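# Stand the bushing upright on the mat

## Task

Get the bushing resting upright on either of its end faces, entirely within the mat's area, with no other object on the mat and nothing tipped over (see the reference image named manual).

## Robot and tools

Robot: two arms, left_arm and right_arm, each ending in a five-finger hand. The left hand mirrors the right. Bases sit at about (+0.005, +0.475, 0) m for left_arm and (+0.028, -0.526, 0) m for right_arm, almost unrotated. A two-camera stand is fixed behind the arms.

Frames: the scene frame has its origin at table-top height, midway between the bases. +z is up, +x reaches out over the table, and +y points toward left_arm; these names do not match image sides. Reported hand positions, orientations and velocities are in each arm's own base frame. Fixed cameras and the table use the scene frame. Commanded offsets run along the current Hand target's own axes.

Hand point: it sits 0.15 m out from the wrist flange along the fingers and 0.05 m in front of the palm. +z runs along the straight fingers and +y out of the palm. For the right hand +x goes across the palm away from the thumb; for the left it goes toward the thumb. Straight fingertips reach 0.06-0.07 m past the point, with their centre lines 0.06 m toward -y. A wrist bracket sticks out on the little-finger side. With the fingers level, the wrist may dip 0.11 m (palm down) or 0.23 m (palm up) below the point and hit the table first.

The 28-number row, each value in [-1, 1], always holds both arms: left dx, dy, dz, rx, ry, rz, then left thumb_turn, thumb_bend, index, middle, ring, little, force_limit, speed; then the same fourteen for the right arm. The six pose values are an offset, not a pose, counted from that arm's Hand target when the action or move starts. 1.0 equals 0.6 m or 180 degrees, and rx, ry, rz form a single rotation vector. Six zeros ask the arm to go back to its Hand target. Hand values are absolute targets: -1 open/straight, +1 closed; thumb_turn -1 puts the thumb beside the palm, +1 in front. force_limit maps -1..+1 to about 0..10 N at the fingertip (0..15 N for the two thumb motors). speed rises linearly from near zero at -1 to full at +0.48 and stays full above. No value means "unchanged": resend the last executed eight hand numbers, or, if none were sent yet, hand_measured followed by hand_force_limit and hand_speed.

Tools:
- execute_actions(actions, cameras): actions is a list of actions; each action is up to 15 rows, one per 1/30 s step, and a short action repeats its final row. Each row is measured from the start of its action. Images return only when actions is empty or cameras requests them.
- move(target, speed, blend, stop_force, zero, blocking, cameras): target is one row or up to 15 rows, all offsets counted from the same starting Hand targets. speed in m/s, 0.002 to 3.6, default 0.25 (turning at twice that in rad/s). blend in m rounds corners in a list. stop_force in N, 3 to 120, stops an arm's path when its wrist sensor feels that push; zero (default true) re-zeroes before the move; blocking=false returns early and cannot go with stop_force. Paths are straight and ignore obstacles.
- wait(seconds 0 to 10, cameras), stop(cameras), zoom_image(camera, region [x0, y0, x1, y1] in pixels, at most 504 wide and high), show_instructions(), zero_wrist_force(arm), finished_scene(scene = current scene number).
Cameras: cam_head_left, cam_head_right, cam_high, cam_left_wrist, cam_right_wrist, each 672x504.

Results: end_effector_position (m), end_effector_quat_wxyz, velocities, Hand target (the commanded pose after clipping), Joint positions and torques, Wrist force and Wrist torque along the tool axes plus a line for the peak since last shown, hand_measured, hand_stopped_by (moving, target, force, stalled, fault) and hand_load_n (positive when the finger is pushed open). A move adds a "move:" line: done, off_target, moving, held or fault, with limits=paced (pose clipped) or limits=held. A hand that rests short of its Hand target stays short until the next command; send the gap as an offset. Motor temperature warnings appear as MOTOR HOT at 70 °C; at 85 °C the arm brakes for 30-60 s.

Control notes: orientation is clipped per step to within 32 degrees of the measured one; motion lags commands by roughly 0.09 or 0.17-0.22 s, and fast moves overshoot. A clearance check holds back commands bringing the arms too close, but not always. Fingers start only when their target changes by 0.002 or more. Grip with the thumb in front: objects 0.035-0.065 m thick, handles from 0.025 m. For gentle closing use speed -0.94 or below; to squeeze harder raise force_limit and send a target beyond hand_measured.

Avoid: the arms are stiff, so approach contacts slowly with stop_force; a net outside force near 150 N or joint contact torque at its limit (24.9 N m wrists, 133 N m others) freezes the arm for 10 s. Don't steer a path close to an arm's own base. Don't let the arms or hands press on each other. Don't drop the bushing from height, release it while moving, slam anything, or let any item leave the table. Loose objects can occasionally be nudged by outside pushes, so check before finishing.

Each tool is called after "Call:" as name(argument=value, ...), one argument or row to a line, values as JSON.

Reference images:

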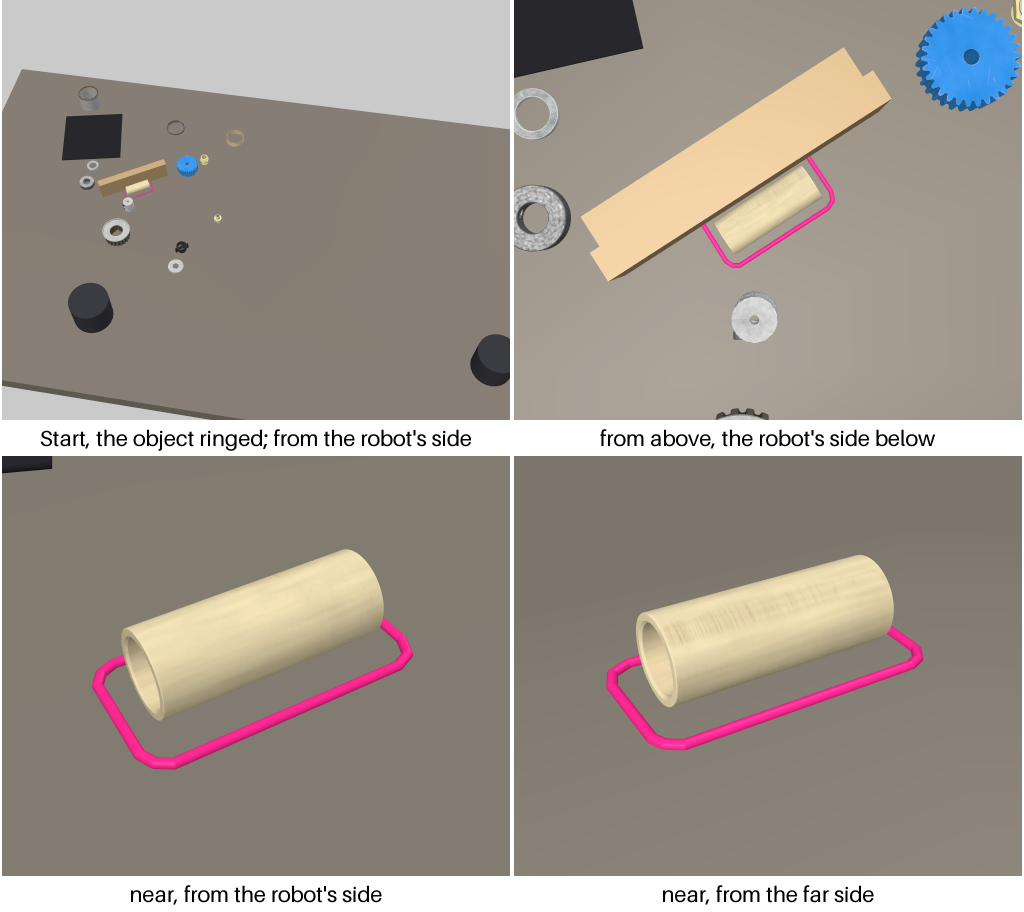

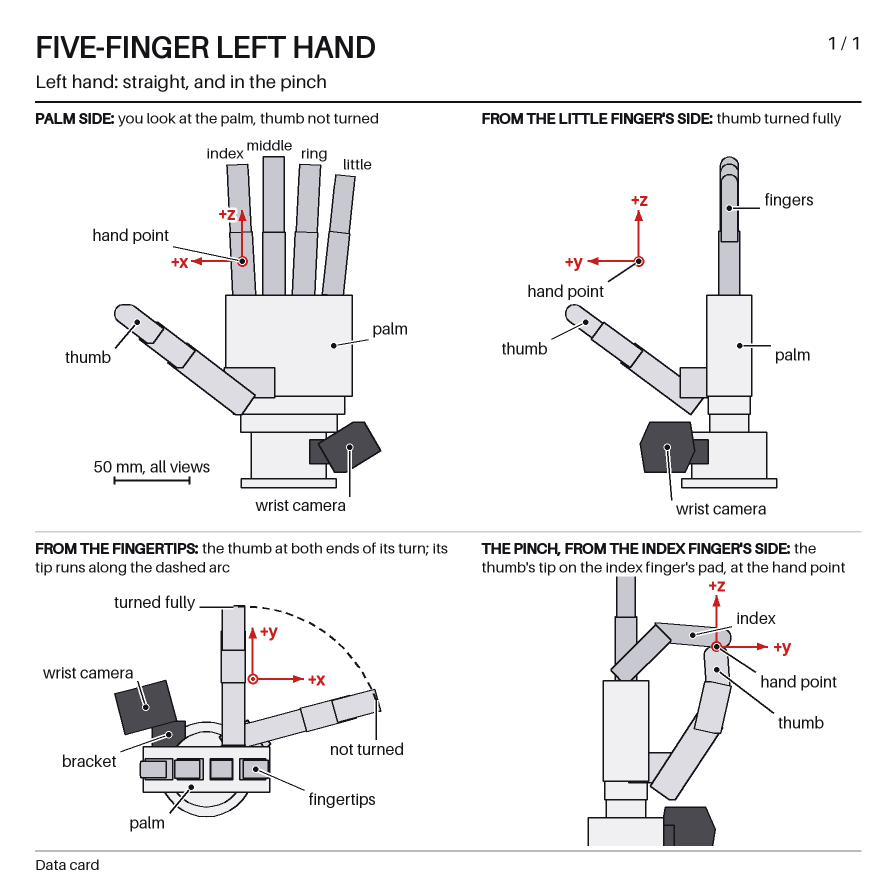

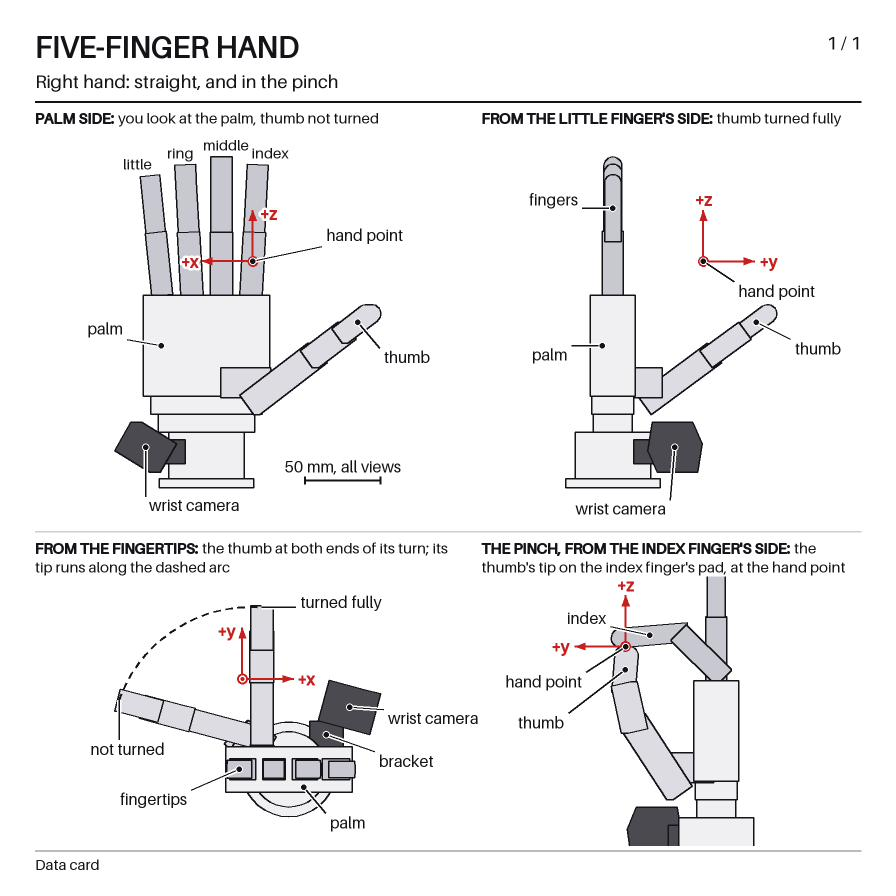

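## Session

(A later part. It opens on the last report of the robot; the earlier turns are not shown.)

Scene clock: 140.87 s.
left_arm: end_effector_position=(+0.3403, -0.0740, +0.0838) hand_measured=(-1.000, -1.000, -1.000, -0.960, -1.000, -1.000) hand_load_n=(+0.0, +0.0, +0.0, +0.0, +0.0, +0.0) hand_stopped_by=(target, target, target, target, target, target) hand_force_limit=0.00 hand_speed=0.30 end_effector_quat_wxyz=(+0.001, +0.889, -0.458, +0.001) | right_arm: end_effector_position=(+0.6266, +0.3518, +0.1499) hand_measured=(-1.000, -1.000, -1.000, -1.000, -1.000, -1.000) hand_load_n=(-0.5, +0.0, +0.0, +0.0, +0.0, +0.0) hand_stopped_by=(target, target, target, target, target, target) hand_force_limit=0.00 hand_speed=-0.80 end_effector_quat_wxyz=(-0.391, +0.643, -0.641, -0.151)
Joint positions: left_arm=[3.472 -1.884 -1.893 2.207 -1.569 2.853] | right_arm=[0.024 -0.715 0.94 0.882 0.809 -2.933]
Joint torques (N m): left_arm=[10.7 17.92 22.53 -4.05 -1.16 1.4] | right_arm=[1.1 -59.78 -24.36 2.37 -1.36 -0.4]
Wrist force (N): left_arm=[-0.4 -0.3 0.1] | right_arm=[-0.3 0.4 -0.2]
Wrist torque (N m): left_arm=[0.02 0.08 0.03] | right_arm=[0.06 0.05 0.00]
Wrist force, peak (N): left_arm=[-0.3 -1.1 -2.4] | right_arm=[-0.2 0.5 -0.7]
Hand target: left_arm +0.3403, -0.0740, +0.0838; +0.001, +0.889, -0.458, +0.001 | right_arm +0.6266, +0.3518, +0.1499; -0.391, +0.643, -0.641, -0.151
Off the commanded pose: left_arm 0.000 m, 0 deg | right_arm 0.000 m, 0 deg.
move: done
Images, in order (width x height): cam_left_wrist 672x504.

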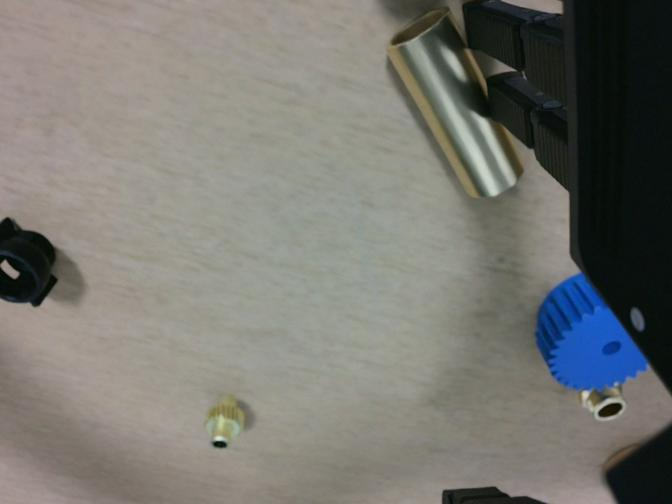

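Call:
move(
  target=[
    [0,0.0,-0.15,0,0,0,-1,-1,-1,-1,-1,-1,0,0.3,0,0,0,0,0,0,-1,-1,-1,-1,-1,-1,0,-0.8],
    [-0.0083,-0.1,-0.06,0.3025,-0.052,-0.0999,1,-1,0,0,1,1,0,0.3,0,0,0,0,0,0,-1,-1,-1,-1,-1,-1,0,-0.8],
  ],
  cameras=[],
)

Call:
move(
  target=[0,0,0,0,0,0,1,-1,0,0,1,1,0,0.3,0,0,0,0,0,0,-1,-1,-1,-1,-1,-1,0,-0.8],
  cameras=["cam_left_wrist","cam_high"],
)

Call:
zoom_image(
  camera="cam_high",
  region=[380, 110, 480, 210],
)

Scene clock: 157.43 s.
left_arm: end_effector_position=(+0.3863, -0.0351, +0.1198) hand_measured=(+1.000, -1.000, +0.000, +0.000, +1.000, +1.000) hand_load_n=(+0.0, +0.0, +0.0, +0.0, +0.0, +0.0) hand_stopped_by=(target, target, target, target, target, target) hand_force_limit=0.00 hand_speed=0.30 end_effector_quat_wxyz=(-0.440, +0.846, -0.267, +0.140) | right_arm: end_effector_position=(+0.6266, +0.3518, +0.1499) hand_measured=(-1.000, -1.000, -1.000, -1.000, -1.000, -1.000) hand_load_n=(-0.5, +0.0, +0.0, +0.0, +0.0, +0.0) hand_stopped_by=(target, target, target, target, target, target) hand_force_limit=0.00 hand_speed=-0.80 end_effector_quat_wxyz=(-0.391, +0.643, -0.641, -0.151)
Joint positions: left_arm=[3.055 -1.639 -2.085 2.775 -2.357 2.36] | right_arm=[0.024 -0.715 0.94 0.882 0.809 -2.933]
Joint torques (N m): left_arm=[8.97 23.45 20.68 -1.26 -2.36 -1.21] | right_arm=[0.69 -59.61 -25.03 2.53 -1.35 -0.63]
Wrist force (N): left_arm=[-0.3 1.4 -1.2] | right_arm=[-0.2 0.4 -0.1]
Wrist torque (N m): left_arm=[0.35 0.05 -0.09] | right_arm=[0.06 0.02 0.01]
Wrist force, peak (N): left_arm=[-0.3 1.6 -1.2] | right_arm=[-0.3 0.2 -0.8]
Hand target: left_arm +0.3863, -0.0351, +0.1198; -0.440, +0.846, -0.267, +0.140 | right_arm +0.6266, +0.3518, +0.1499; -0.391, +0.643, -0.641, -0.151
Off the commanded pose: left_arm 0.000 m, 0 deg | right_arm 0.000 m, 0 deg.
move: done
No camera images: "cameras" was empty.

Scene clock: 157.93 s.
left_arm: end_effector_position=(+0.3863, -0.0351, +0.1198) hand_measured=(+1.000, -1.000, +0.000, +0.000, +1.000, +1.000) hand_load_n=(+0.5, +0.0, +0.0, +0.0, +0.0, +0.0) hand_stopped_by=(target, target, target, target, target, target) hand_force_limit=0.00 hand_speed=0.30 end_effector_quat_wxyz=(-0.440, +0.846, -0.267, +0.140) | right_arm: end_effector_position=(+0.6266, +0.3518, +0.1499) hand_measured=(-1.000, -1.000, -1.000, -1.000, -1.000, -1.000) hand_load_n=(+0.0, +0.0, +0.0, +0.0, +0.0, +0.0) hand_stopped_by=(target, target, target, target, target, target) hand_force_limit=0.00 hand_speed=-0.80 end_effector_quat_wxyz=(-0.391, +0.643, -0.641, -0.151)
Joint positions: left_arm=[3.055 -1.639 -2.085 2.775 -2.357 2.36] | right_arm=[0.024 -0.715 0.94 0.882 0.809 -2.933]
Joint torques (N m): left_arm=[9.91 23.89 19.73 -1.67 -2.26 -1.2] | right_arm=[1.4 -59.9 -24.51 2.6 -1.3 -0.67]
Wrist force (N): left_arm=[-0.2 1.1 -1.3] | right_arm=[-0.2 0.3 -0.5]
Wrist torque (N m): left_arm=[0.33 0.04 -0.08] | right_arm=[0.07 0.01 0.00]
Wrist force, peak (N): left_arm=[-0.2 1.7 -1.2] | right_arm=[-0.4 0.0 -0.6]
Hand target: left_arm +0.3863, -0.0351, +0.1198; -0.440, +0.846, -0.267, +0.140 | right_arm +0.6266, +0.3518, +0.1499; -0.391, +0.643, -0.641, -0.151
Off the commanded pose: left_arm 0.000 m, 0 deg | right_arm 0.000 m, 0 deg.
move: done
Images, in order (width x height): cam_high 672x504, cam_left_wrist 672x504.

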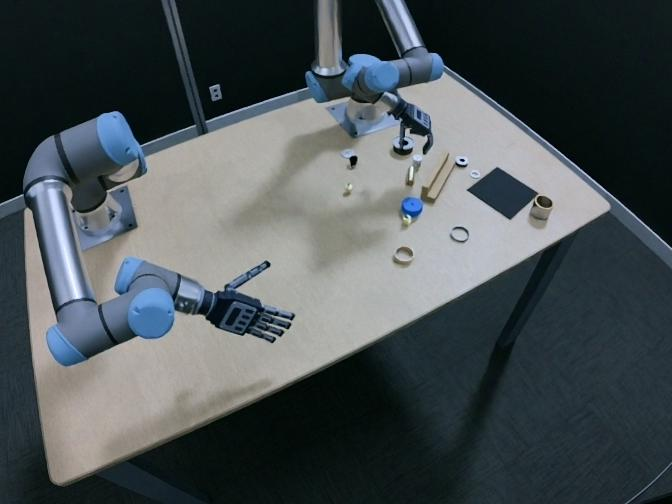

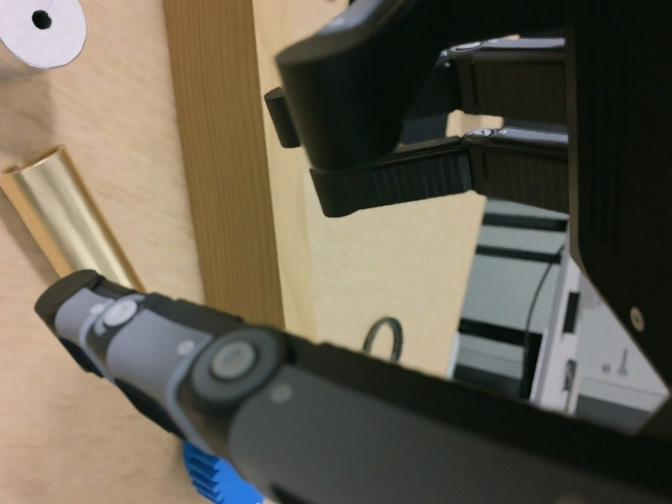

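Scaled by 5.040 from the camera's 672x504 image, which has a finer 960x720 frame.

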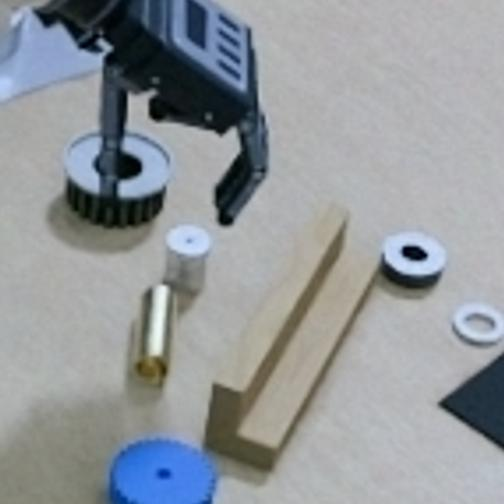

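Call:
move(
  target=[0.01,0.0687,0.0328,0,-0.0337,-0.0236,1,-1,0,0,1,1,0,0.3,0,0,0,0,0,0,-1,-1,-1,-1,-1,-1,0,-0.8],
  cameras=["cam_left_wrist","cam_high"],
)

Call:
zoom_image(
  camera="cam_high",
  region=[380, 110, 480, 210],
)

Scene clock: 163.10 s.
left_arm: end_effector_position=(+0.3870, -0.0448, +0.0748) hand_measured=(+1.000, -1.000, +0.000, +0.000, +1.000, +1.000) hand_load_n=(+0.0, +0.0, +0.0, +0.0, +0.0, +0.0) hand_stopped_by=(target, target, target, target, target, target) hand_force_limit=0.00 hand_speed=0.30 end_effector_quat_wxyz=(-0.448, +0.862, -0.212, +0.111) | right_arm: end_effector_position=(+0.6266, +0.3518, +0.1499) hand_measured=(-1.000, -1.000, -1.000, -1.000, -1.000, -1.000) hand_load_n=(+0.0, +0.0, +0.0, +0.0, +0.0, +0.0) hand_stopped_by=(target, target, target, target, target, target) hand_force_limit=0.00 hand_speed=-0.80 end_effector_quat_wxyz=(-0.391, +0.643, -0.641, -0.151)
Joint positions: left_arm=[2.979 -1.827 -2.056 2.735 -2.46 2.093] | right_arm=[0.024 -0.715 0.94 0.882 0.809 -2.933]
Joint torques (N m): left_arm=[10.57 15.58 1.4 -1.3 -0.22 -1.42] | right_arm=[1.27 -60.05 -23.81 2.79 -1.43 -0.64]
Wrist force (N): left_arm=[0.1 0.8 -1.1] | right_arm=[0.0 0.2 -0.2]
Wrist torque (N m): left_arm=[0.23 -0.01 -0.11] | right_arm=[0.03 -0.01 0.01]
Wrist force, peak (N): left_arm=[0.2 2.1 -0.7] | right_arm=[-0.2 0.4 -0.7]
Hand target: left_arm +0.3869, -0.0448, +0.0748; -0.448, +0.862, -0.212, +0.111 | right_arm +0.6266, +0.3518, +0.1499; -0.391, +0.643, -0.641, -0.151
Off the commanded pose: left_arm 0.000 m, 0 deg | right_arm 0.000 m, 0 deg.
move: done
Images, in order (width x height): cam_high 672x504, cam_left_wrist 672x504.

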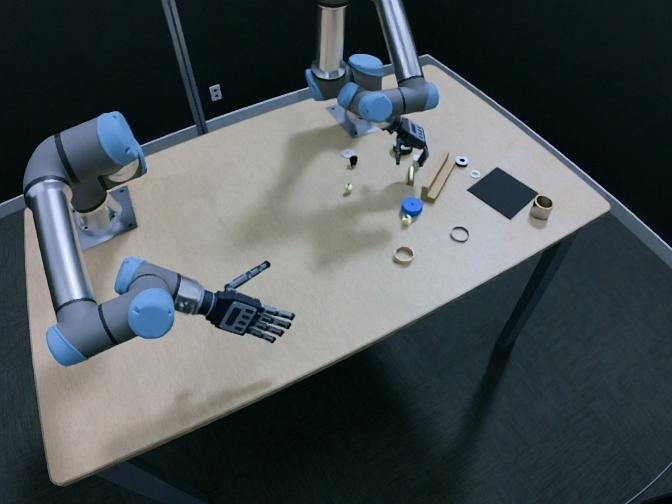

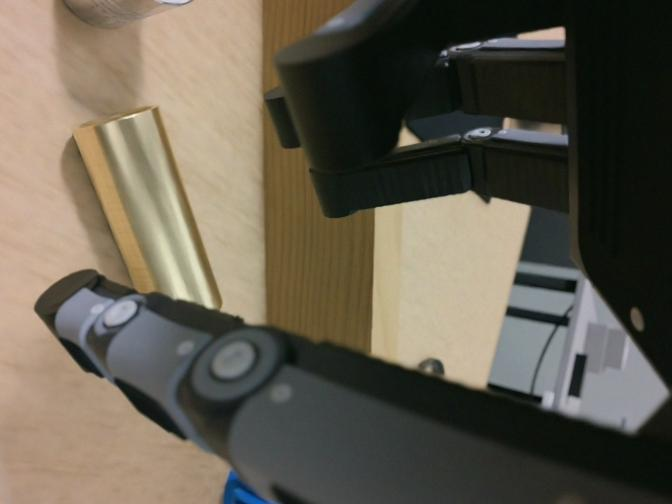

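Scaled by 5.040 from the camera's 672x504 image, which has a finer 960x720 frame.

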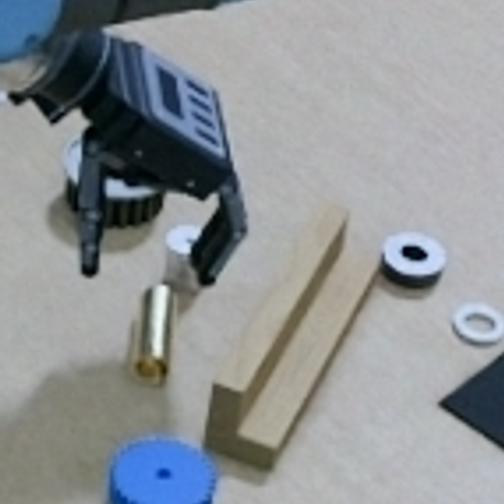

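Call:
move(
  target=[0,0.0645,0.0455,0,0.0137,0.0096,1,-1,0,0,1,1,0,0.3,0,0,0,0,0,0,-1,-1,-1,-1,-1,-1,0,-0.8],
  cameras=["cam_left_wrist","cam_high"],
  stop_force=6,
  speed=0.04,
)

Call:
zoom_image(
  camera="cam_high",
  region=[380, 130, 460, 210],
)

Scene clock: 167.70 s.
left_arm: end_effector_position=(+0.3871, -0.0447, +0.0274) hand_measured=(+1.000, -1.000, +0.000, +0.000, +1.000, +1.000) hand_load_n=(+0.0, +0.0, +0.0, +0.0, +0.0, +0.0) hand_stopped_by=(target, target, target, target, target, target) hand_force_limit=0.00 hand_speed=0.30 end_effector_quat_wxyz=(-0.445, +0.856, -0.234, +0.123) | right_arm: end_effector_position=(+0.6266, +0.3518, +0.1499) hand_measured=(-1.000, -1.000, -1.000, -1.000, -1.000, -1.000) hand_load_n=(+0.0, +0.0, +0.0, +0.0, +0.0, +0.0) hand_stopped_by=(target, target, target, target, target, target) hand_force_limit=0.00 hand_speed=-0.80 end_effector_quat_wxyz=(-0.391, +0.643, -0.641, -0.151)
Joint positions: left_arm=[2.994 -1.883 -2.127 2.934 -2.43 2.189] | right_arm=[0.024 -0.715 0.94 0.882 0.809 -2.933]
Joint torques (N m): left_arm=[-8.67 31.35 21.11 -0.84 -2.76 -1.77] | right_arm=[0.95 -60.2 -24.47 2.68 -1.48 -0.53]
Wrist force (N): left_arm=[-0.3 1.0 -0.8] | right_arm=[0.3 0.4 -0.1]
Wrist torque (N m): left_arm=[0.23 0.07 -0.08] | right_arm=[0.06 -0.04 0.03]
Wrist force, peak (N): left_arm=[-0.2 1.4 -1.2] | right_arm=[-0.1 0.6 -0.5]
Hand target: left_arm +0.3871, -0.0447, +0.0274; -0.445, +0.856, -0.234, +0.123 | right_arm +0.6266, +0.3518, +0.1499; -0.391, +0.643, -0.641, -0.151
Off the commanded pose: left_arm 0.000 m, 0 deg | right_arm 0.000 m, 0 deg.
move: done
Images, in order (width x height): cam_high 672x504, cam_left_wrist 672x504.

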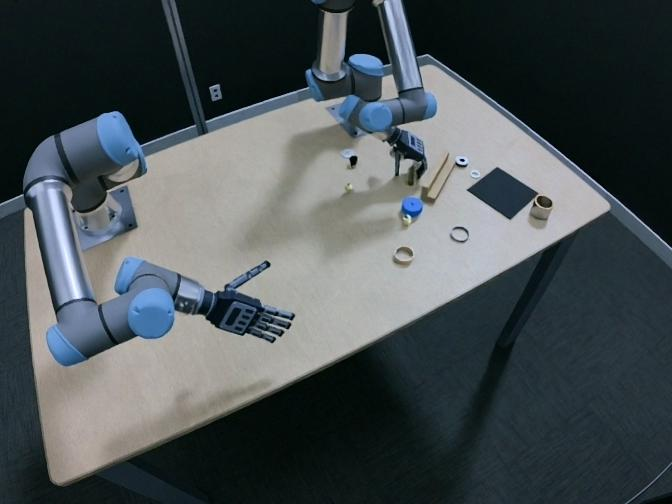

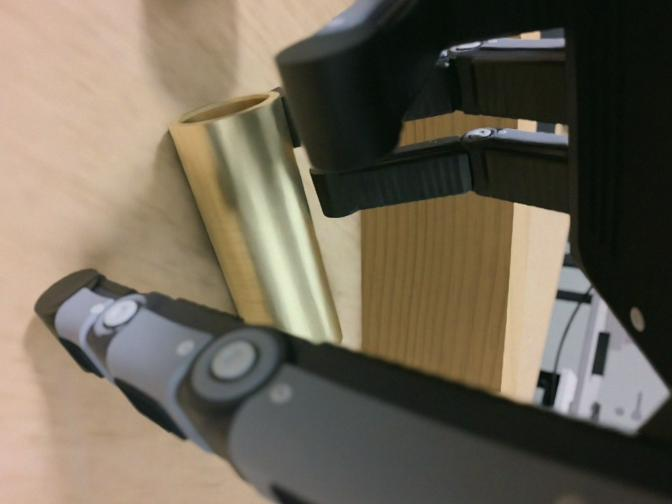

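Scaled by 6.300 from the camera's 672x504 image, which has a finer 960x720 frame.

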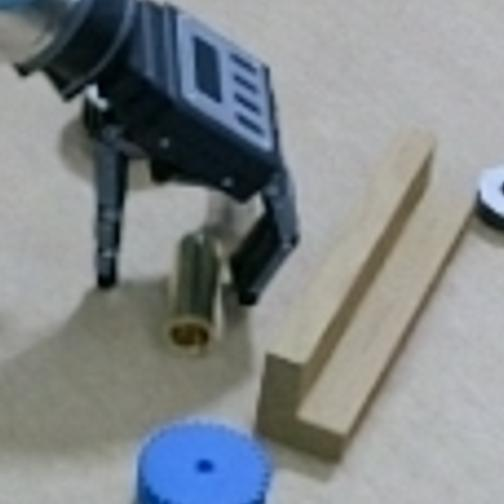

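Call:
move(
  target=[0,0,0,0,0,0,1,0.0,0.5,0.5,1,1,0.2,-0.85,0,0,0,0,0,0,-1,-1,-1,-1,-1,-1,0,-0.8],
  cameras=["cam_left_wrist","cam_high"],
)

Call:
zoom_image(
  camera="cam_high",
  region=[380, 130, 460, 210],
)

Scene clock: 171.23 s.
left_arm: end_effector_position=(+0.3871, -0.0447, +0.0274) hand_measured=(+1.000, -0.798, +0.500, +0.500, +1.000, +1.000) hand_load_n=(+0.0, +0.0, +0.0, +0.0, +0.0, +0.0) hand_stopped_by=(target, force, target, target, target, target) hand_force_limit=0.20 hand_speed=-0.85 end_effector_quat_wxyz=(-0.445, +0.856, -0.234, +0.123) | right_arm: end_effector_position=(+0.6266, +0.3518, +0.1499) hand_measured=(-1.000, -1.000, -1.000, -1.000, -1.000, -1.000) hand_load_n=(+0.0, +0.0, +0.0, +0.0, +0.0, +0.0) hand_stopped_by=(target, target, target, target, target, target) hand_force_limit=0.00 hand_speed=-0.80 end_effector_quat_wxyz=(-0.391, +0.643, -0.641, -0.151)
Joint positions: left_arm=[2.994 -1.883 -2.127 2.934 -2.43 2.189] | right_arm=[0.024 -0.715 0.94 0.882 0.809 -2.933]
Joint torques (N m): left_arm=[-8.61 28.81 19.11 -0.75 -1.6 -1.5] | right_arm=[1.27 -59.94 -24.08 2.68 -1.36 -0.67]
Wrist force (N): left_arm=[-0.3 0.9 -1.2] | right_arm=[0.1 0.2 -0.2]
Wrist torque (N m): left_arm=[0.23 0.06 -0.08] | right_arm=[0.04 -0.01 0.01]
Wrist force, peak (N): left_arm=[0.1 -1.1 -3.4] | right_arm=[-0.3 0.6 -0.8]
Hand target: left_arm +0.3871, -0.0447, +0.0274; -0.445, +0.856, -0.234, +0.123 | right_arm +0.6266, +0.3518, +0.1499; -0.391, +0.643, -0.641, -0.151
Off the commanded pose: left_arm 0.000 m, 0 deg | right_arm 0.000 m, 0 deg.
move: done
Images, in order (width x height): cam_high 672x504, cam_left_wrist 672x504.

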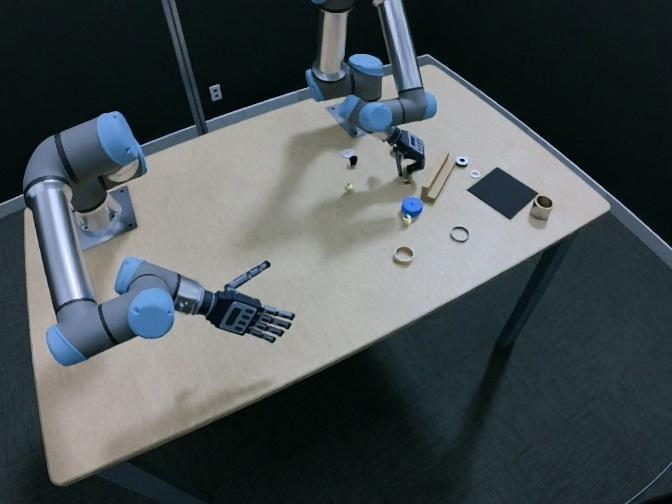

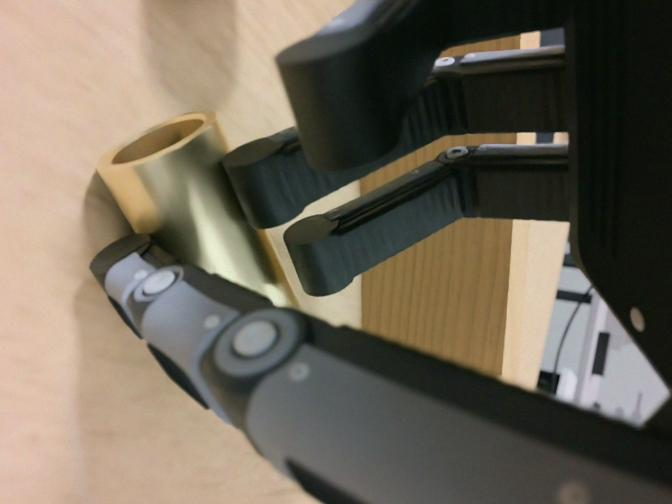

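Scaled by 6.300 from the camera's 672x504 image, which has a finer 960x720 frame.

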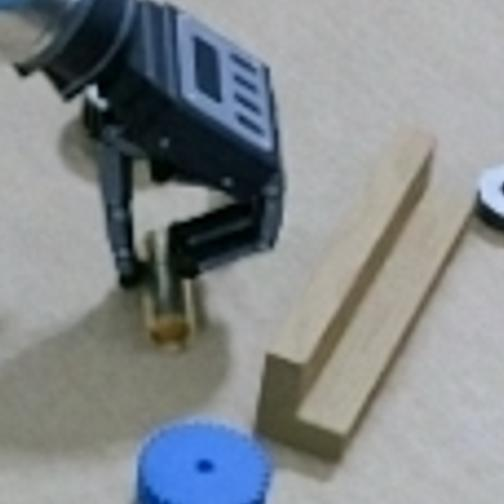

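Call:
move(
  target=[0,0,0,0,0,0,1,-1,0.05,0.05,1,1,0.2,-0.5,0,0,0,0,0,0,-1,-1,-1,-1,-1,-1,0,-0.8],
  cameras=["cam_left_wrist","cam_high"],
)

Call:
zoom_image(
  camera="cam_high",
  region=[380, 130, 460, 210],
)

Scene clock: 173.50 s.
left_arm: end_effector_position=(+0.3871, -0.0447, +0.0274) hand_measured=(+1.000, -1.000, +0.050, +0.464, +1.000, +1.000) hand_load_n=(+0.0, +0.0, +0.0, -14.5, +0.0, +0.0) hand_stopped_by=(target, target, target, stalled, target, target) hand_force_limit=0.20 hand_speed=-0.50 end_effector_quat_wxyz=(-0.445, +0.856, -0.234, +0.123) | right_arm: end_effector_position=(+0.6266, +0.3518, +0.1499) hand_measured=(-1.000, -1.000, -1.000, -1.000, -1.000, -1.000) hand_load_n=(+0.0, +0.0, +0.0, +0.0, +0.0, +0.0) hand_stopped_by=(target, target, target, target, target, target) hand_force_limit=0.00 hand_speed=-0.80 end_effector_quat_wxyz=(-0.391, +0.643, -0.641, -0.151)
Joint positions: left_arm=[2.994 -1.883 -2.127 2.934 -2.43 2.189] | right_arm=[0.024 -0.715 0.94 0.882 0.809 -2.933]
Joint torques (N m): left_arm=[-9.44 18.87 11.97 -1.58 1.99 -1.39] | right_arm=[0.77 -59.92 -23.91 2.81 -1.48 -0.64]
Wrist force (N): left_arm=[-1.0 -22.2 -9.8] | right_arm=[0.1 0.4 -0.2]
Wrist torque (N m): left_arm=[-0.75 -0.10 0.45] | right_arm=[0.06 -0.03 0.03]
Wrist force, peak (N): left_arm=[-1.3 -23.9 -11.0] | right_arm=[0.3 0.5 -0.4]
Hand target: left_arm +0.3871, -0.0447, +0.0274; -0.445, +0.856, -0.234, +0.123 | right_arm +0.6266, +0.3518, +0.1499; -0.391, +0.643, -0.641, -0.151
Off the commanded pose: left_arm 0.000 m, 0 deg | right_arm 0.000 m, 0 deg.
move: done
Images, in order (width x height): cam_high 672x504, cam_left_wrist 672x504.

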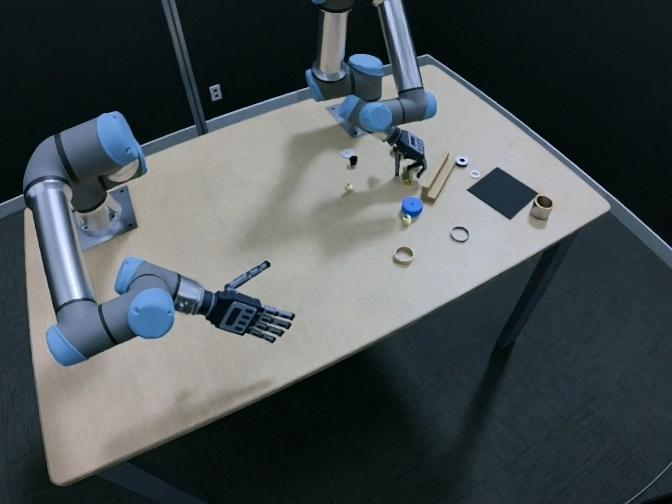

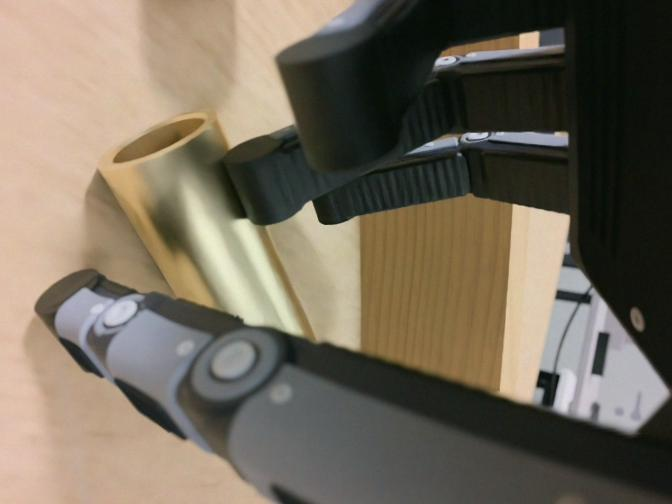

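Scaled by 6.300 from the camera's 672x504 image, which has a finer 960x720 frame.

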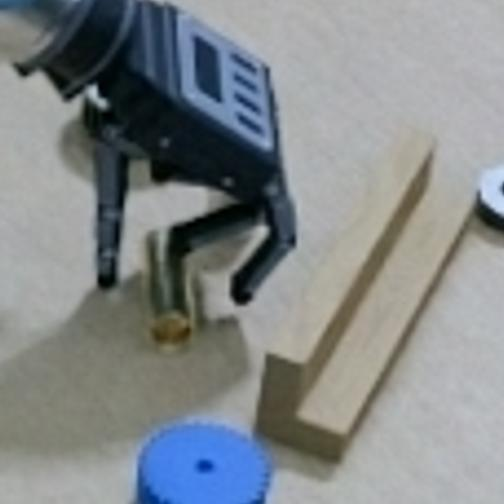

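Call:
move(
  target=[0,-0.055,-0.0385,0,0,0,1,-1,0.0,0.464,1,1,0.2,-0.5,0,0,0,0,0,0,-1,-1,-1,-1,-1,-1,0,-0.8],
  cameras=[],
  speed=0.1,
)

Call:
move(
  target=[0,0,0,0,0,0,1,-1,0.0,0.0,1,1,0.2,0,0,0,0,0,0,0,-1,-1,-1,-1,-1,-1,0,-0.8],
  cameras=["cam_left_wrist","cam_high"],
)

Call:
zoom_image(
  camera="cam_high",
  region=[380, 130, 460, 210],
)

Scene clock: 176.30 s.
left_arm: end_effector_position=(+0.3871, -0.0447, +0.0677) hand_measured=(+1.000, -1.000, +0.000, +0.464, +1.000, +1.000) hand_load_n=(+0.0, +0.0, +0.0, +0.0, +0.0, +0.0) hand_stopped_by=(target, target, target, target, target, target) hand_force_limit=0.20 hand_speed=-0.50 end_effector_quat_wxyz=(-0.445, +0.856, -0.234, +0.123) | right_arm: end_effector_position=(+0.6266, +0.3518, +0.1499) hand_measured=(-1.000, -1.000, -1.000, -1.000, -1.000, -1.000) hand_load_n=(+0.0, +0.0, +0.0, +0.0, +0.0, +0.0) hand_stopped_by=(target, target, target, target, target, target) hand_force_limit=0.00 hand_speed=-0.80 end_effector_quat_wxyz=(-0.391, +0.643, -0.641, -0.151)
Joint positions: left_arm=[2.995 -1.802 -2.092 2.819 -2.43 2.189] | right_arm=[0.024 -0.715 0.94 0.882 0.809 -2.933]
Joint torques (N m): left_arm=[11.06 23.04 1.09 -2.55 -2.7 -1.34] | right_arm=[0.7 -59.64 -24.52 2.74 -1.52 -0.61]
Wrist force (N): left_arm=[-0.2 0.8 -1.3] | right_arm=[0.0 0.1 -0.2]
Wrist torque (N m): left_arm=[0.25 0.07 -0.11] | right_arm=[0.02 -0.01 0.01]
Wrist force, peak (N): left_arm=[-1.0 -23.1 -10.5] | right_arm=[-0.4 0.5 -0.6]
Hand target: left_arm +0.3870, -0.0446, +0.0677; -0.445, +0.856, -0.234, +0.123 | right_arm +0.6266, +0.3518, +0.1499; -0.391, +0.643, -0.641, -0.151
Off the commanded pose: left_arm 0.000 m, 0 deg | right_arm 0.000 m, 0 deg.
move: done
No camera images: "cameras" was empty.

Scene clock: 176.80 s.
left_arm: end_effector_position=(+0.3870, -0.0446, +0.0677) hand_measured=(+1.000, -1.000, +0.000, +0.000, +1.000, +1.000) hand_load_n=(+0.0, +0.0, +0.0, +0.0, +0.0, +0.0) hand_stopped_by=(target, target, target, target, target, target) hand_force_limit=0.20 hand_speed=0.00 end_effector_quat_wxyz=(-0.445, +0.856, -0.234, +0.123) | right_arm: end_effector_position=(+0.6266, +0.3518, +0.1499) hand_measured=(-1.000, -1.000, -1.000, -1.000, -1.000, -1.000) hand_load_n=(+0.0, +0.0, -0.5, +0.0, +0.0, +0.0) hand_stopped_by=(target, target, target, target, target, target) hand_force_limit=0.00 hand_speed=-0.80 end_effector_quat_wxyz=(-0.391, +0.643, -0.641, -0.151)
Joint positions: left_arm=[2.995 -1.802 -2.092 2.819 -2.43 2.189] | right_arm=[0.024 -0.715 0.94 0.882 0.809 -2.933]
Joint torques (N m): left_arm=[10.51 28.23 0.88 -3.19 -2.52 -1.55] | right_arm=[0.95 -59.23 -24.89 2.94 -1.28 -0.63]
Wrist force (N): left_arm=[-0.3 1.0 -1.2] | right_arm=[-0.3 0.2 -0.5]
Wrist torque (N m): left_arm=[0.26 0.09 -0.12] | right_arm=[0.05 0.04 -0.01]
Wrist force, peak (N): left_arm=[0.0 1.2 -1.2] | right_arm=[0.0 0.6 -0.5]
Hand target: left_arm +0.3870, -0.0446, +0.0677; -0.445, +0.856, -0.234, +0.123 | right_arm +0.6266, +0.3518, +0.1499; -0.391, +0.643, -0.641, -0.151
Off the commanded pose: left_arm 0.000 m, 0 deg | right_arm 0.000 m, 0 deg.
move: done
Images, in order (width x height): cam_high 672x504, cam_left_wrist 672x504.

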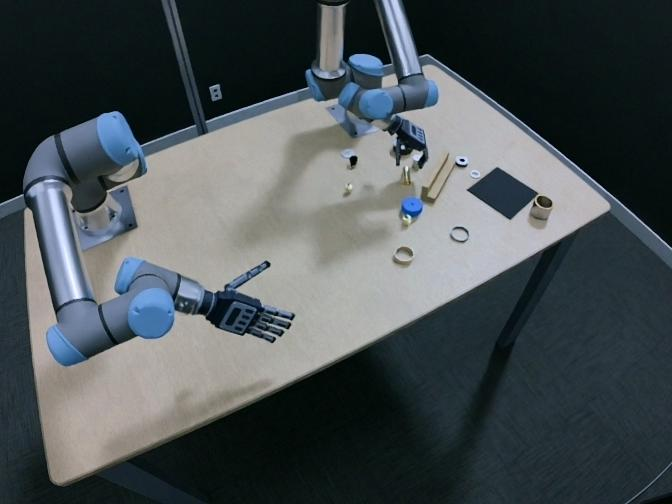

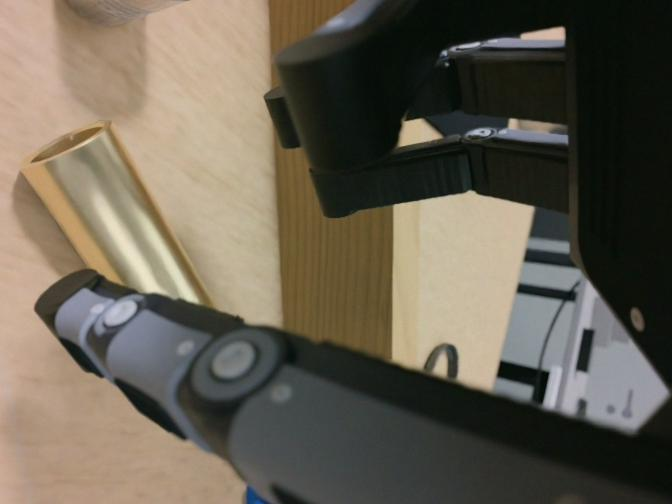

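Scaled by 6.300 from the camera's 672x504 image, which has a finer 960x720 frame.

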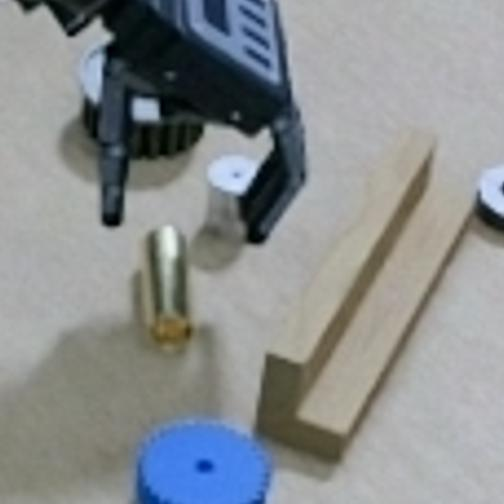

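Call:
move(
  target=[
    [0,0.01,-0.0142,0,-0.0196,-0.0137,1,-1,0,0,1,1,0.2,0,0,0,0,0,0,0,-1,-1,-1,-1,-1,-1,0,-0.8],
    [0,0.068,0.0267,0,-0.0196,-0.0137,1,-1,0,0,1,1,0.2,0,0,0,0,0,0,0,-1,-1,-1,-1,-1,-1,0,-0.8],
  ],
  cameras=["cam_left_wrist","cam_high"],
  stop_force=6,
  speed=0.05,
)

Call:
zoom_image(
  camera="cam_high",
  region=[380, 130, 460, 210],
)

Scene clock: 181.93 s.
left_arm: end_effector_position=(+0.3818, -0.0536, +0.0251) hand_measured=(+1.000, -1.000, +0.000, +0.000, +1.000, +1.000) hand_load_n=(+0.0, +0.0, +0.0, +0.0, +0.0, +0.0) hand_stopped_by=(target, target, target, target, target, target) hand_force_limit=0.20 hand_speed=0.00 end_effector_quat_wxyz=(-0.449, +0.864, -0.202, +0.106) | right_arm: end_effector_position=(+0.6266, +0.3518, +0.1499) hand_measured=(-1.000, -1.000, -1.000, -1.000, -1.000, -1.000) hand_load_n=(+0.0, +0.0, +0.0, +0.0, +0.0, +0.0) hand_stopped_by=(target, target, target, target, target, target) hand_force_limit=0.00 hand_speed=-0.80 end_effector_quat_wxyz=(-0.391, +0.643, -0.641, -0.151)
Joint positions: left_arm=[2.942 -1.951 -2.081 2.813 -2.483 2.005] | right_arm=[0.024 -0.715 0.94 0.882 0.809 -2.933]
Joint torques (N m): left_arm=[10.46 32.95 20.46 -1.19 0.55 -0.15] | right_arm=[0.57 -60.02 -24.63 2.85 -1.54 -0.79]
Wrist force (N): left_arm=[0.1 0.4 -1.1] | right_arm=[-0.2 0.4 -0.4]
Wrist torque (N m): left_arm=[0.16 0.01 -0.06] | right_arm=[0.08 0.02 0.01]
Wrist force, peak (N): left_arm=[-0.3 1.2 -1.4] | right_arm=[-0.1 0.7 -0.4]
Hand target: left_arm +0.3818, -0.0536, +0.0251; -0.449, +0.864, -0.202, +0.106 | right_arm +0.6266, +0.3518, +0.1499; -0.391, +0.643, -0.641, -0.151
Off the commanded pose: left_arm 0.000 m, 0 deg | right_arm 0.000 m, 0 deg.
move: done
Images, in order (width x height): cam_high 672x504, cam_left_wrist 672x504.

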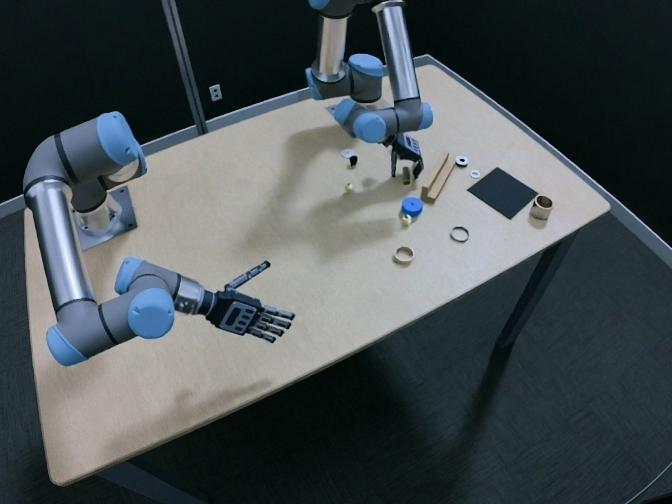

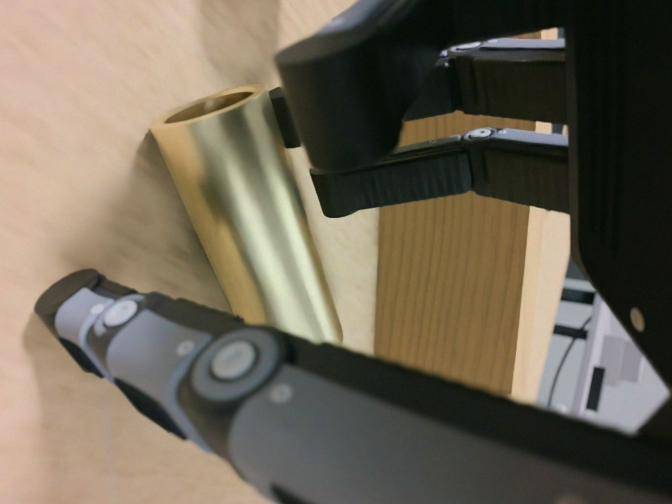

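Scaled by 6.300 from the camera's 672x504 image, which has a finer 960x720 frame.

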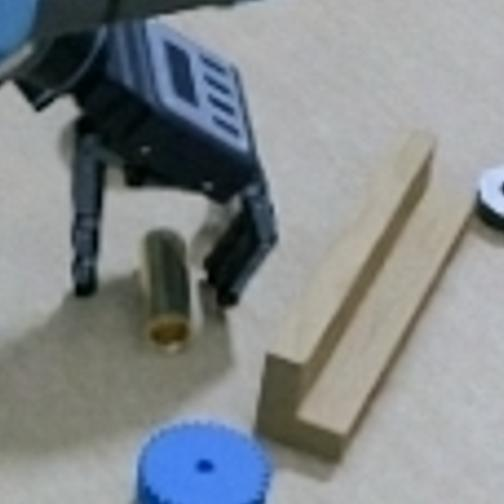

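Call:
move(
  target=[0,0,0,0,0,0,1,0.1,0.1,0.1,1,1,0.0,-0.85,0,0,0,0,0,0,-1,-1,-1,-1,-1,-1,0,-0.8],
  cameras=["cam_left_wrist","cam_high"],
)

Call:
zoom_image(
  camera="cam_high",
  region=[380, 130, 460, 210],
)

Scene clock: 185.93 s.
left_arm: end_effector_position=(+0.3818, -0.0536, +0.0251) hand_measured=(+1.000, -0.516, +0.100, +0.100, +1.000, +1.000) hand_load_n=(+2.5, +7.0, +0.0, +6.0, +0.0, +0.0) hand_stopped_by=(target, force, target, target, target, target) hand_force_limit=0.00 hand_speed=-0.85 end_effector_quat_wxyz=(-0.449, +0.864, -0.202, +0.106) | right_arm: end_effector_position=(+0.6266, +0.3518, +0.1499) hand_measured=(-1.000, -1.000, -1.000, -1.000, -1.000, -1.000) hand_load_n=(+0.0, +0.5, +0.0, +0.0, +0.0, +0.0) hand_stopped_by=(target, target, target, target, target, target) hand_force_limit=0.00 hand_speed=-0.80 end_effector_quat_wxyz=(-0.391, +0.643, -0.641, -0.151)
Joint positions: left_arm=[2.942 -1.951 -2.081 2.813 -2.483 2.005] | right_arm=[0.024 -0.715 0.94 0.882 0.809 -2.933]
Joint torques (N m): left_arm=[4.59 33.02 20.9 -1.2 -0.34 -1] | right_arm=[1.44 -59.48 -24.25 2.89 -1.7 -0.78]
Wrist force (N): left_arm=[0.2 1.7 0.0] | right_arm=[0.0 0.3 0.0]
Wrist torque (N m): left_arm=[0.21 0.00 -0.07] | right_arm=[0.04 0.00 0.01]
Wrist force, peak (N): left_arm=[0.1 1.8 -0.7] | right_arm=[0.4 0.5 -0.6]
Hand target: left_arm +0.3818, -0.0536, +0.0251; -0.449, +0.864, -0.202, +0.106 | right_arm +0.6266, +0.3518, +0.1499; -0.391, +0.643, -0.641, -0.151
Off the commanded pose: left_arm 0.000 m, 0 deg | right_arm 0.000 m, 0 deg.
move: done
Images, in order (width x height): cam_high 672x504, cam_left_wrist 672x504.

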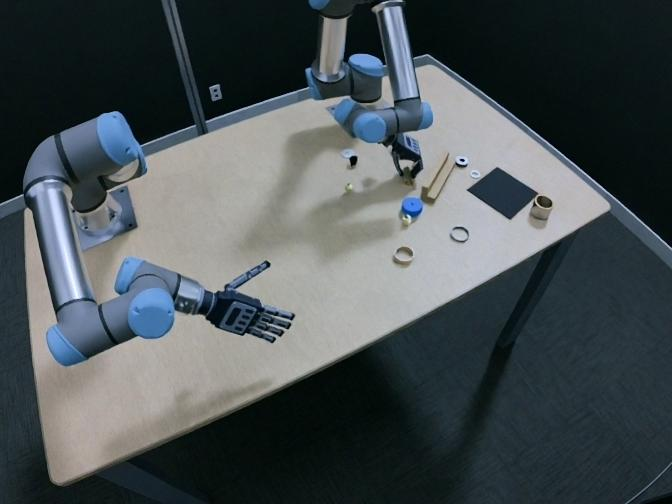

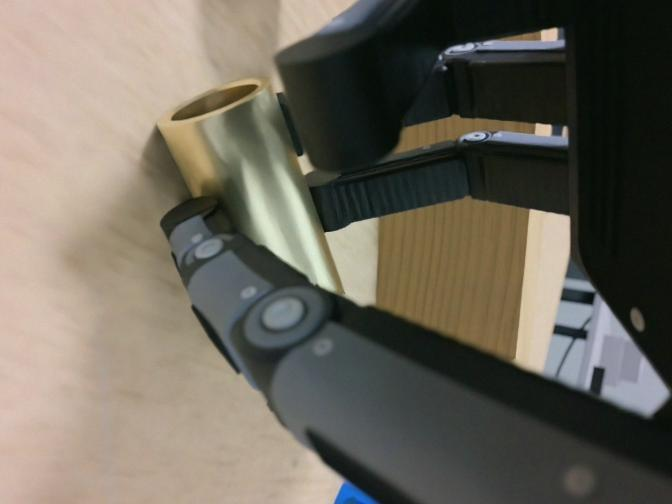

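Scaled by 6.300 from the camera's 672x504 image, which has a finer 960x720 frame.

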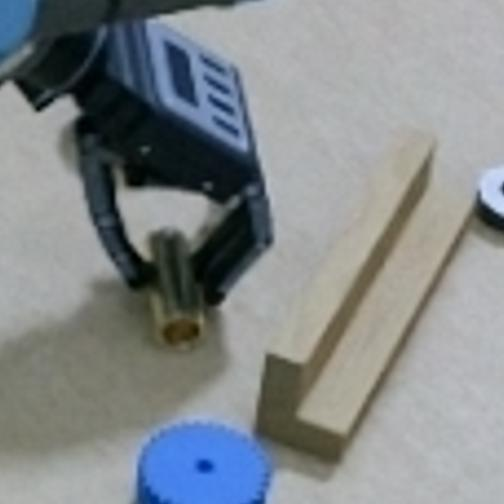

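Call:
move(
  target=[0,0,0,0,0,0,1,0.1,0.25,0.1,1,1,0.0,-0.9,0,0,0,0,0,0,-1,-1,-1,-1,-1,-1,0,-0.8],
  cameras=[],
)

Call:
move(
  target=[0,-0.14,-0.096,0,0,0,1,0.1,0.25,0.1,1,1,0.0,-0.9,0,0,0,0,0,0,-1,-1,-1,-1,-1,-1,0,-0.8],
  cameras=["cam_left_wrist","cam_high"],
  speed=0.08,
)

Call:
zoom_image(
  camera="cam_high",
  region=[380, 110, 480, 210],
)

Scene clock: 188.00 s.
left_arm: end_effector_position=(+0.3818, -0.0536, +0.0251) hand_measured=(+1.000, -0.518, +0.144, +0.100, +1.000, +1.000) hand_load_n=(+0.5, +10.5, +5.0, +4.5, +0.5, +0.0) hand_stopped_by=(target, force, force, target, target, target) hand_force_limit=0.00 hand_speed=-0.90 end_effector_quat_wxyz=(-0.449, +0.864, -0.202, +0.106) | right_arm: end_effector_position=(+0.6266, +0.3518, +0.1499) hand_measured=(-1.000, -1.000, -1.000, -1.000, -1.000, -1.000) hand_load_n=(+0.0, +0.0, +0.0, +0.0, +0.0, -0.5) hand_stopped_by=(target, target, target, target, target, target) hand_force_limit=0.00 hand_speed=-0.80 end_effector_quat_wxyz=(-0.391, +0.643, -0.641, -0.151)
Joint positions: left_arm=[2.942 -1.951 -2.081 2.813 -2.483 2.005] | right_arm=[0.024 -0.715 0.94 0.882 0.809 -2.933]
Joint torques (N m): left_arm=[0.21 31.95 19.88 -1.23 -0.67 -0.81] | right_arm=[1.45 -60.4 -24.31 2.97 -1.77 -0.81]
Wrist force (N): left_arm=[0.0 1.0 -0.7] | right_arm=[0.0 0.3 -0.3]
Wrist torque (N m): left_arm=[0.17 0.03 -0.08] | right_arm=[0.06 -0.02 0.02]
Wrist force, peak (N): left_arm=[0.2 1.9 0.1] | right_arm=[0.2 0.6 -0.7]
Hand target: left_arm +0.3818, -0.0536, +0.0251; -0.449, +0.864, -0.202, +0.106 | right_arm +0.6266, +0.3518, +0.1499; -0.391, +0.643, -0.641, -0.151
Off the commanded pose: left_arm 0.000 m, 0 deg | right_arm 0.000 m, 0 deg.
move: done
No camera images: "cameras" was empty.

Scene clock: 189.70 s.
left_arm: end_effector_position=(+0.3823, -0.0525, +0.1270) hand_measured=(+1.000, -0.518, +0.144, +0.100, +1.000, +1.000) hand_load_n=(+0.0, +10.0, +5.0, +4.5, +0.0, +0.0) hand_stopped_by=(target, force, force, target, target, target) hand_force_limit=0.00 hand_speed=-0.90 end_effector_quat_wxyz=(-0.449, +0.864, -0.202, +0.106) | right_arm: end_effector_position=(+0.6266, +0.3518, +0.1499) hand_measured=(-1.000, -1.000, -1.000, -1.000, -1.000, -1.000) hand_load_n=(+0.0, +0.0, +0.0, +0.0, +0.5, +0.0) hand_stopped_by=(target, target, target, target, target, target) hand_force_limit=0.00 hand_speed=-0.80 end_effector_quat_wxyz=(-0.391, +0.643, -0.641, -0.151)
Joint positions: left_arm=[2.946 -1.766 -1.985 2.538 -2.481 2.01] | right_arm=[0.024 -0.715 0.94 0.882 0.809 -2.933]
Joint torques (N m): left_arm=[3.88 19.97 2.61 -2.49 0.24 -1.29] | right_arm=[0.93 -59.44 -24.37 3.03 -1.69 -0.91]
Wrist force (N): left_arm=[0.3 1.6 -0.4] | right_arm=[-0.1 0.2 -0.5]
Wrist torque (N m): left_arm=[0.23 -0.08 -0.06] | right_arm=[0.05 0.02 0.00]
Wrist force, peak (N): left_arm=[0.0 2.6 0.1] | right_arm=[-0.1 0.7 -0.5]
Hand target: left_arm +0.3822, -0.0525, +0.1269; -0.449, +0.864, -0.202, +0.106 | right_arm +0.6266, +0.3518, +0.1499; -0.391, +0.643, -0.641, -0.151
Off the commanded pose: left_arm 0.000 m, 0 deg | right_arm 0.000 m, 0 deg.
move: done
Images, in order (width x height): cam_high 672x504, cam_left_wrist 672x504.

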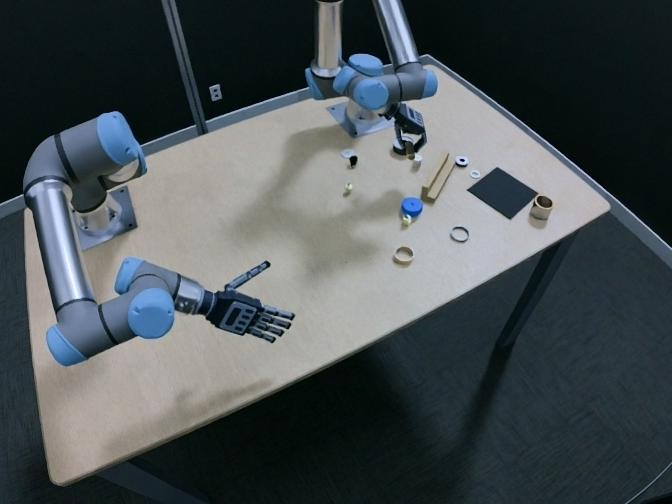

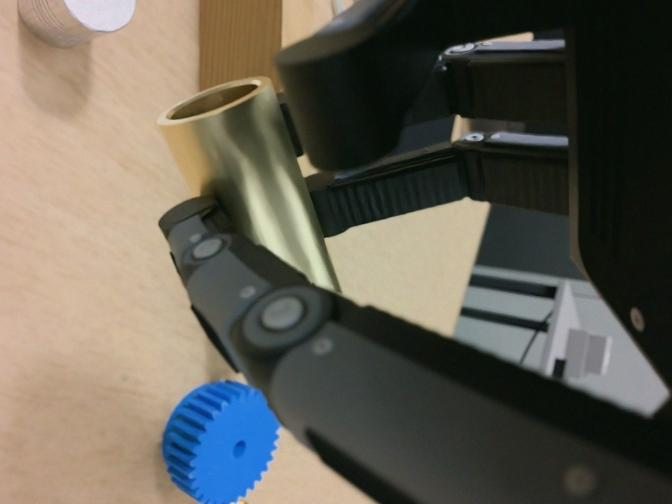

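Scaled by 5.040 from the camera's 672x504 image, which has a finer 960x720 frame.

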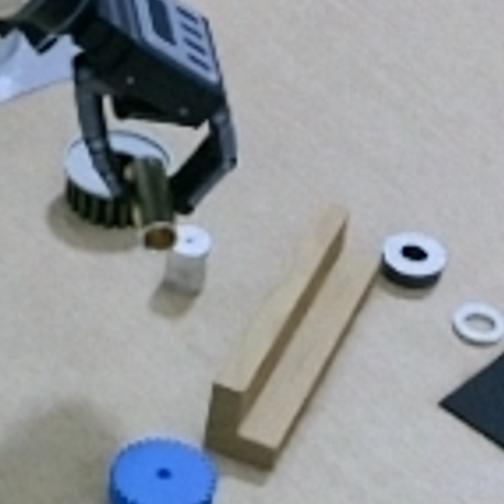

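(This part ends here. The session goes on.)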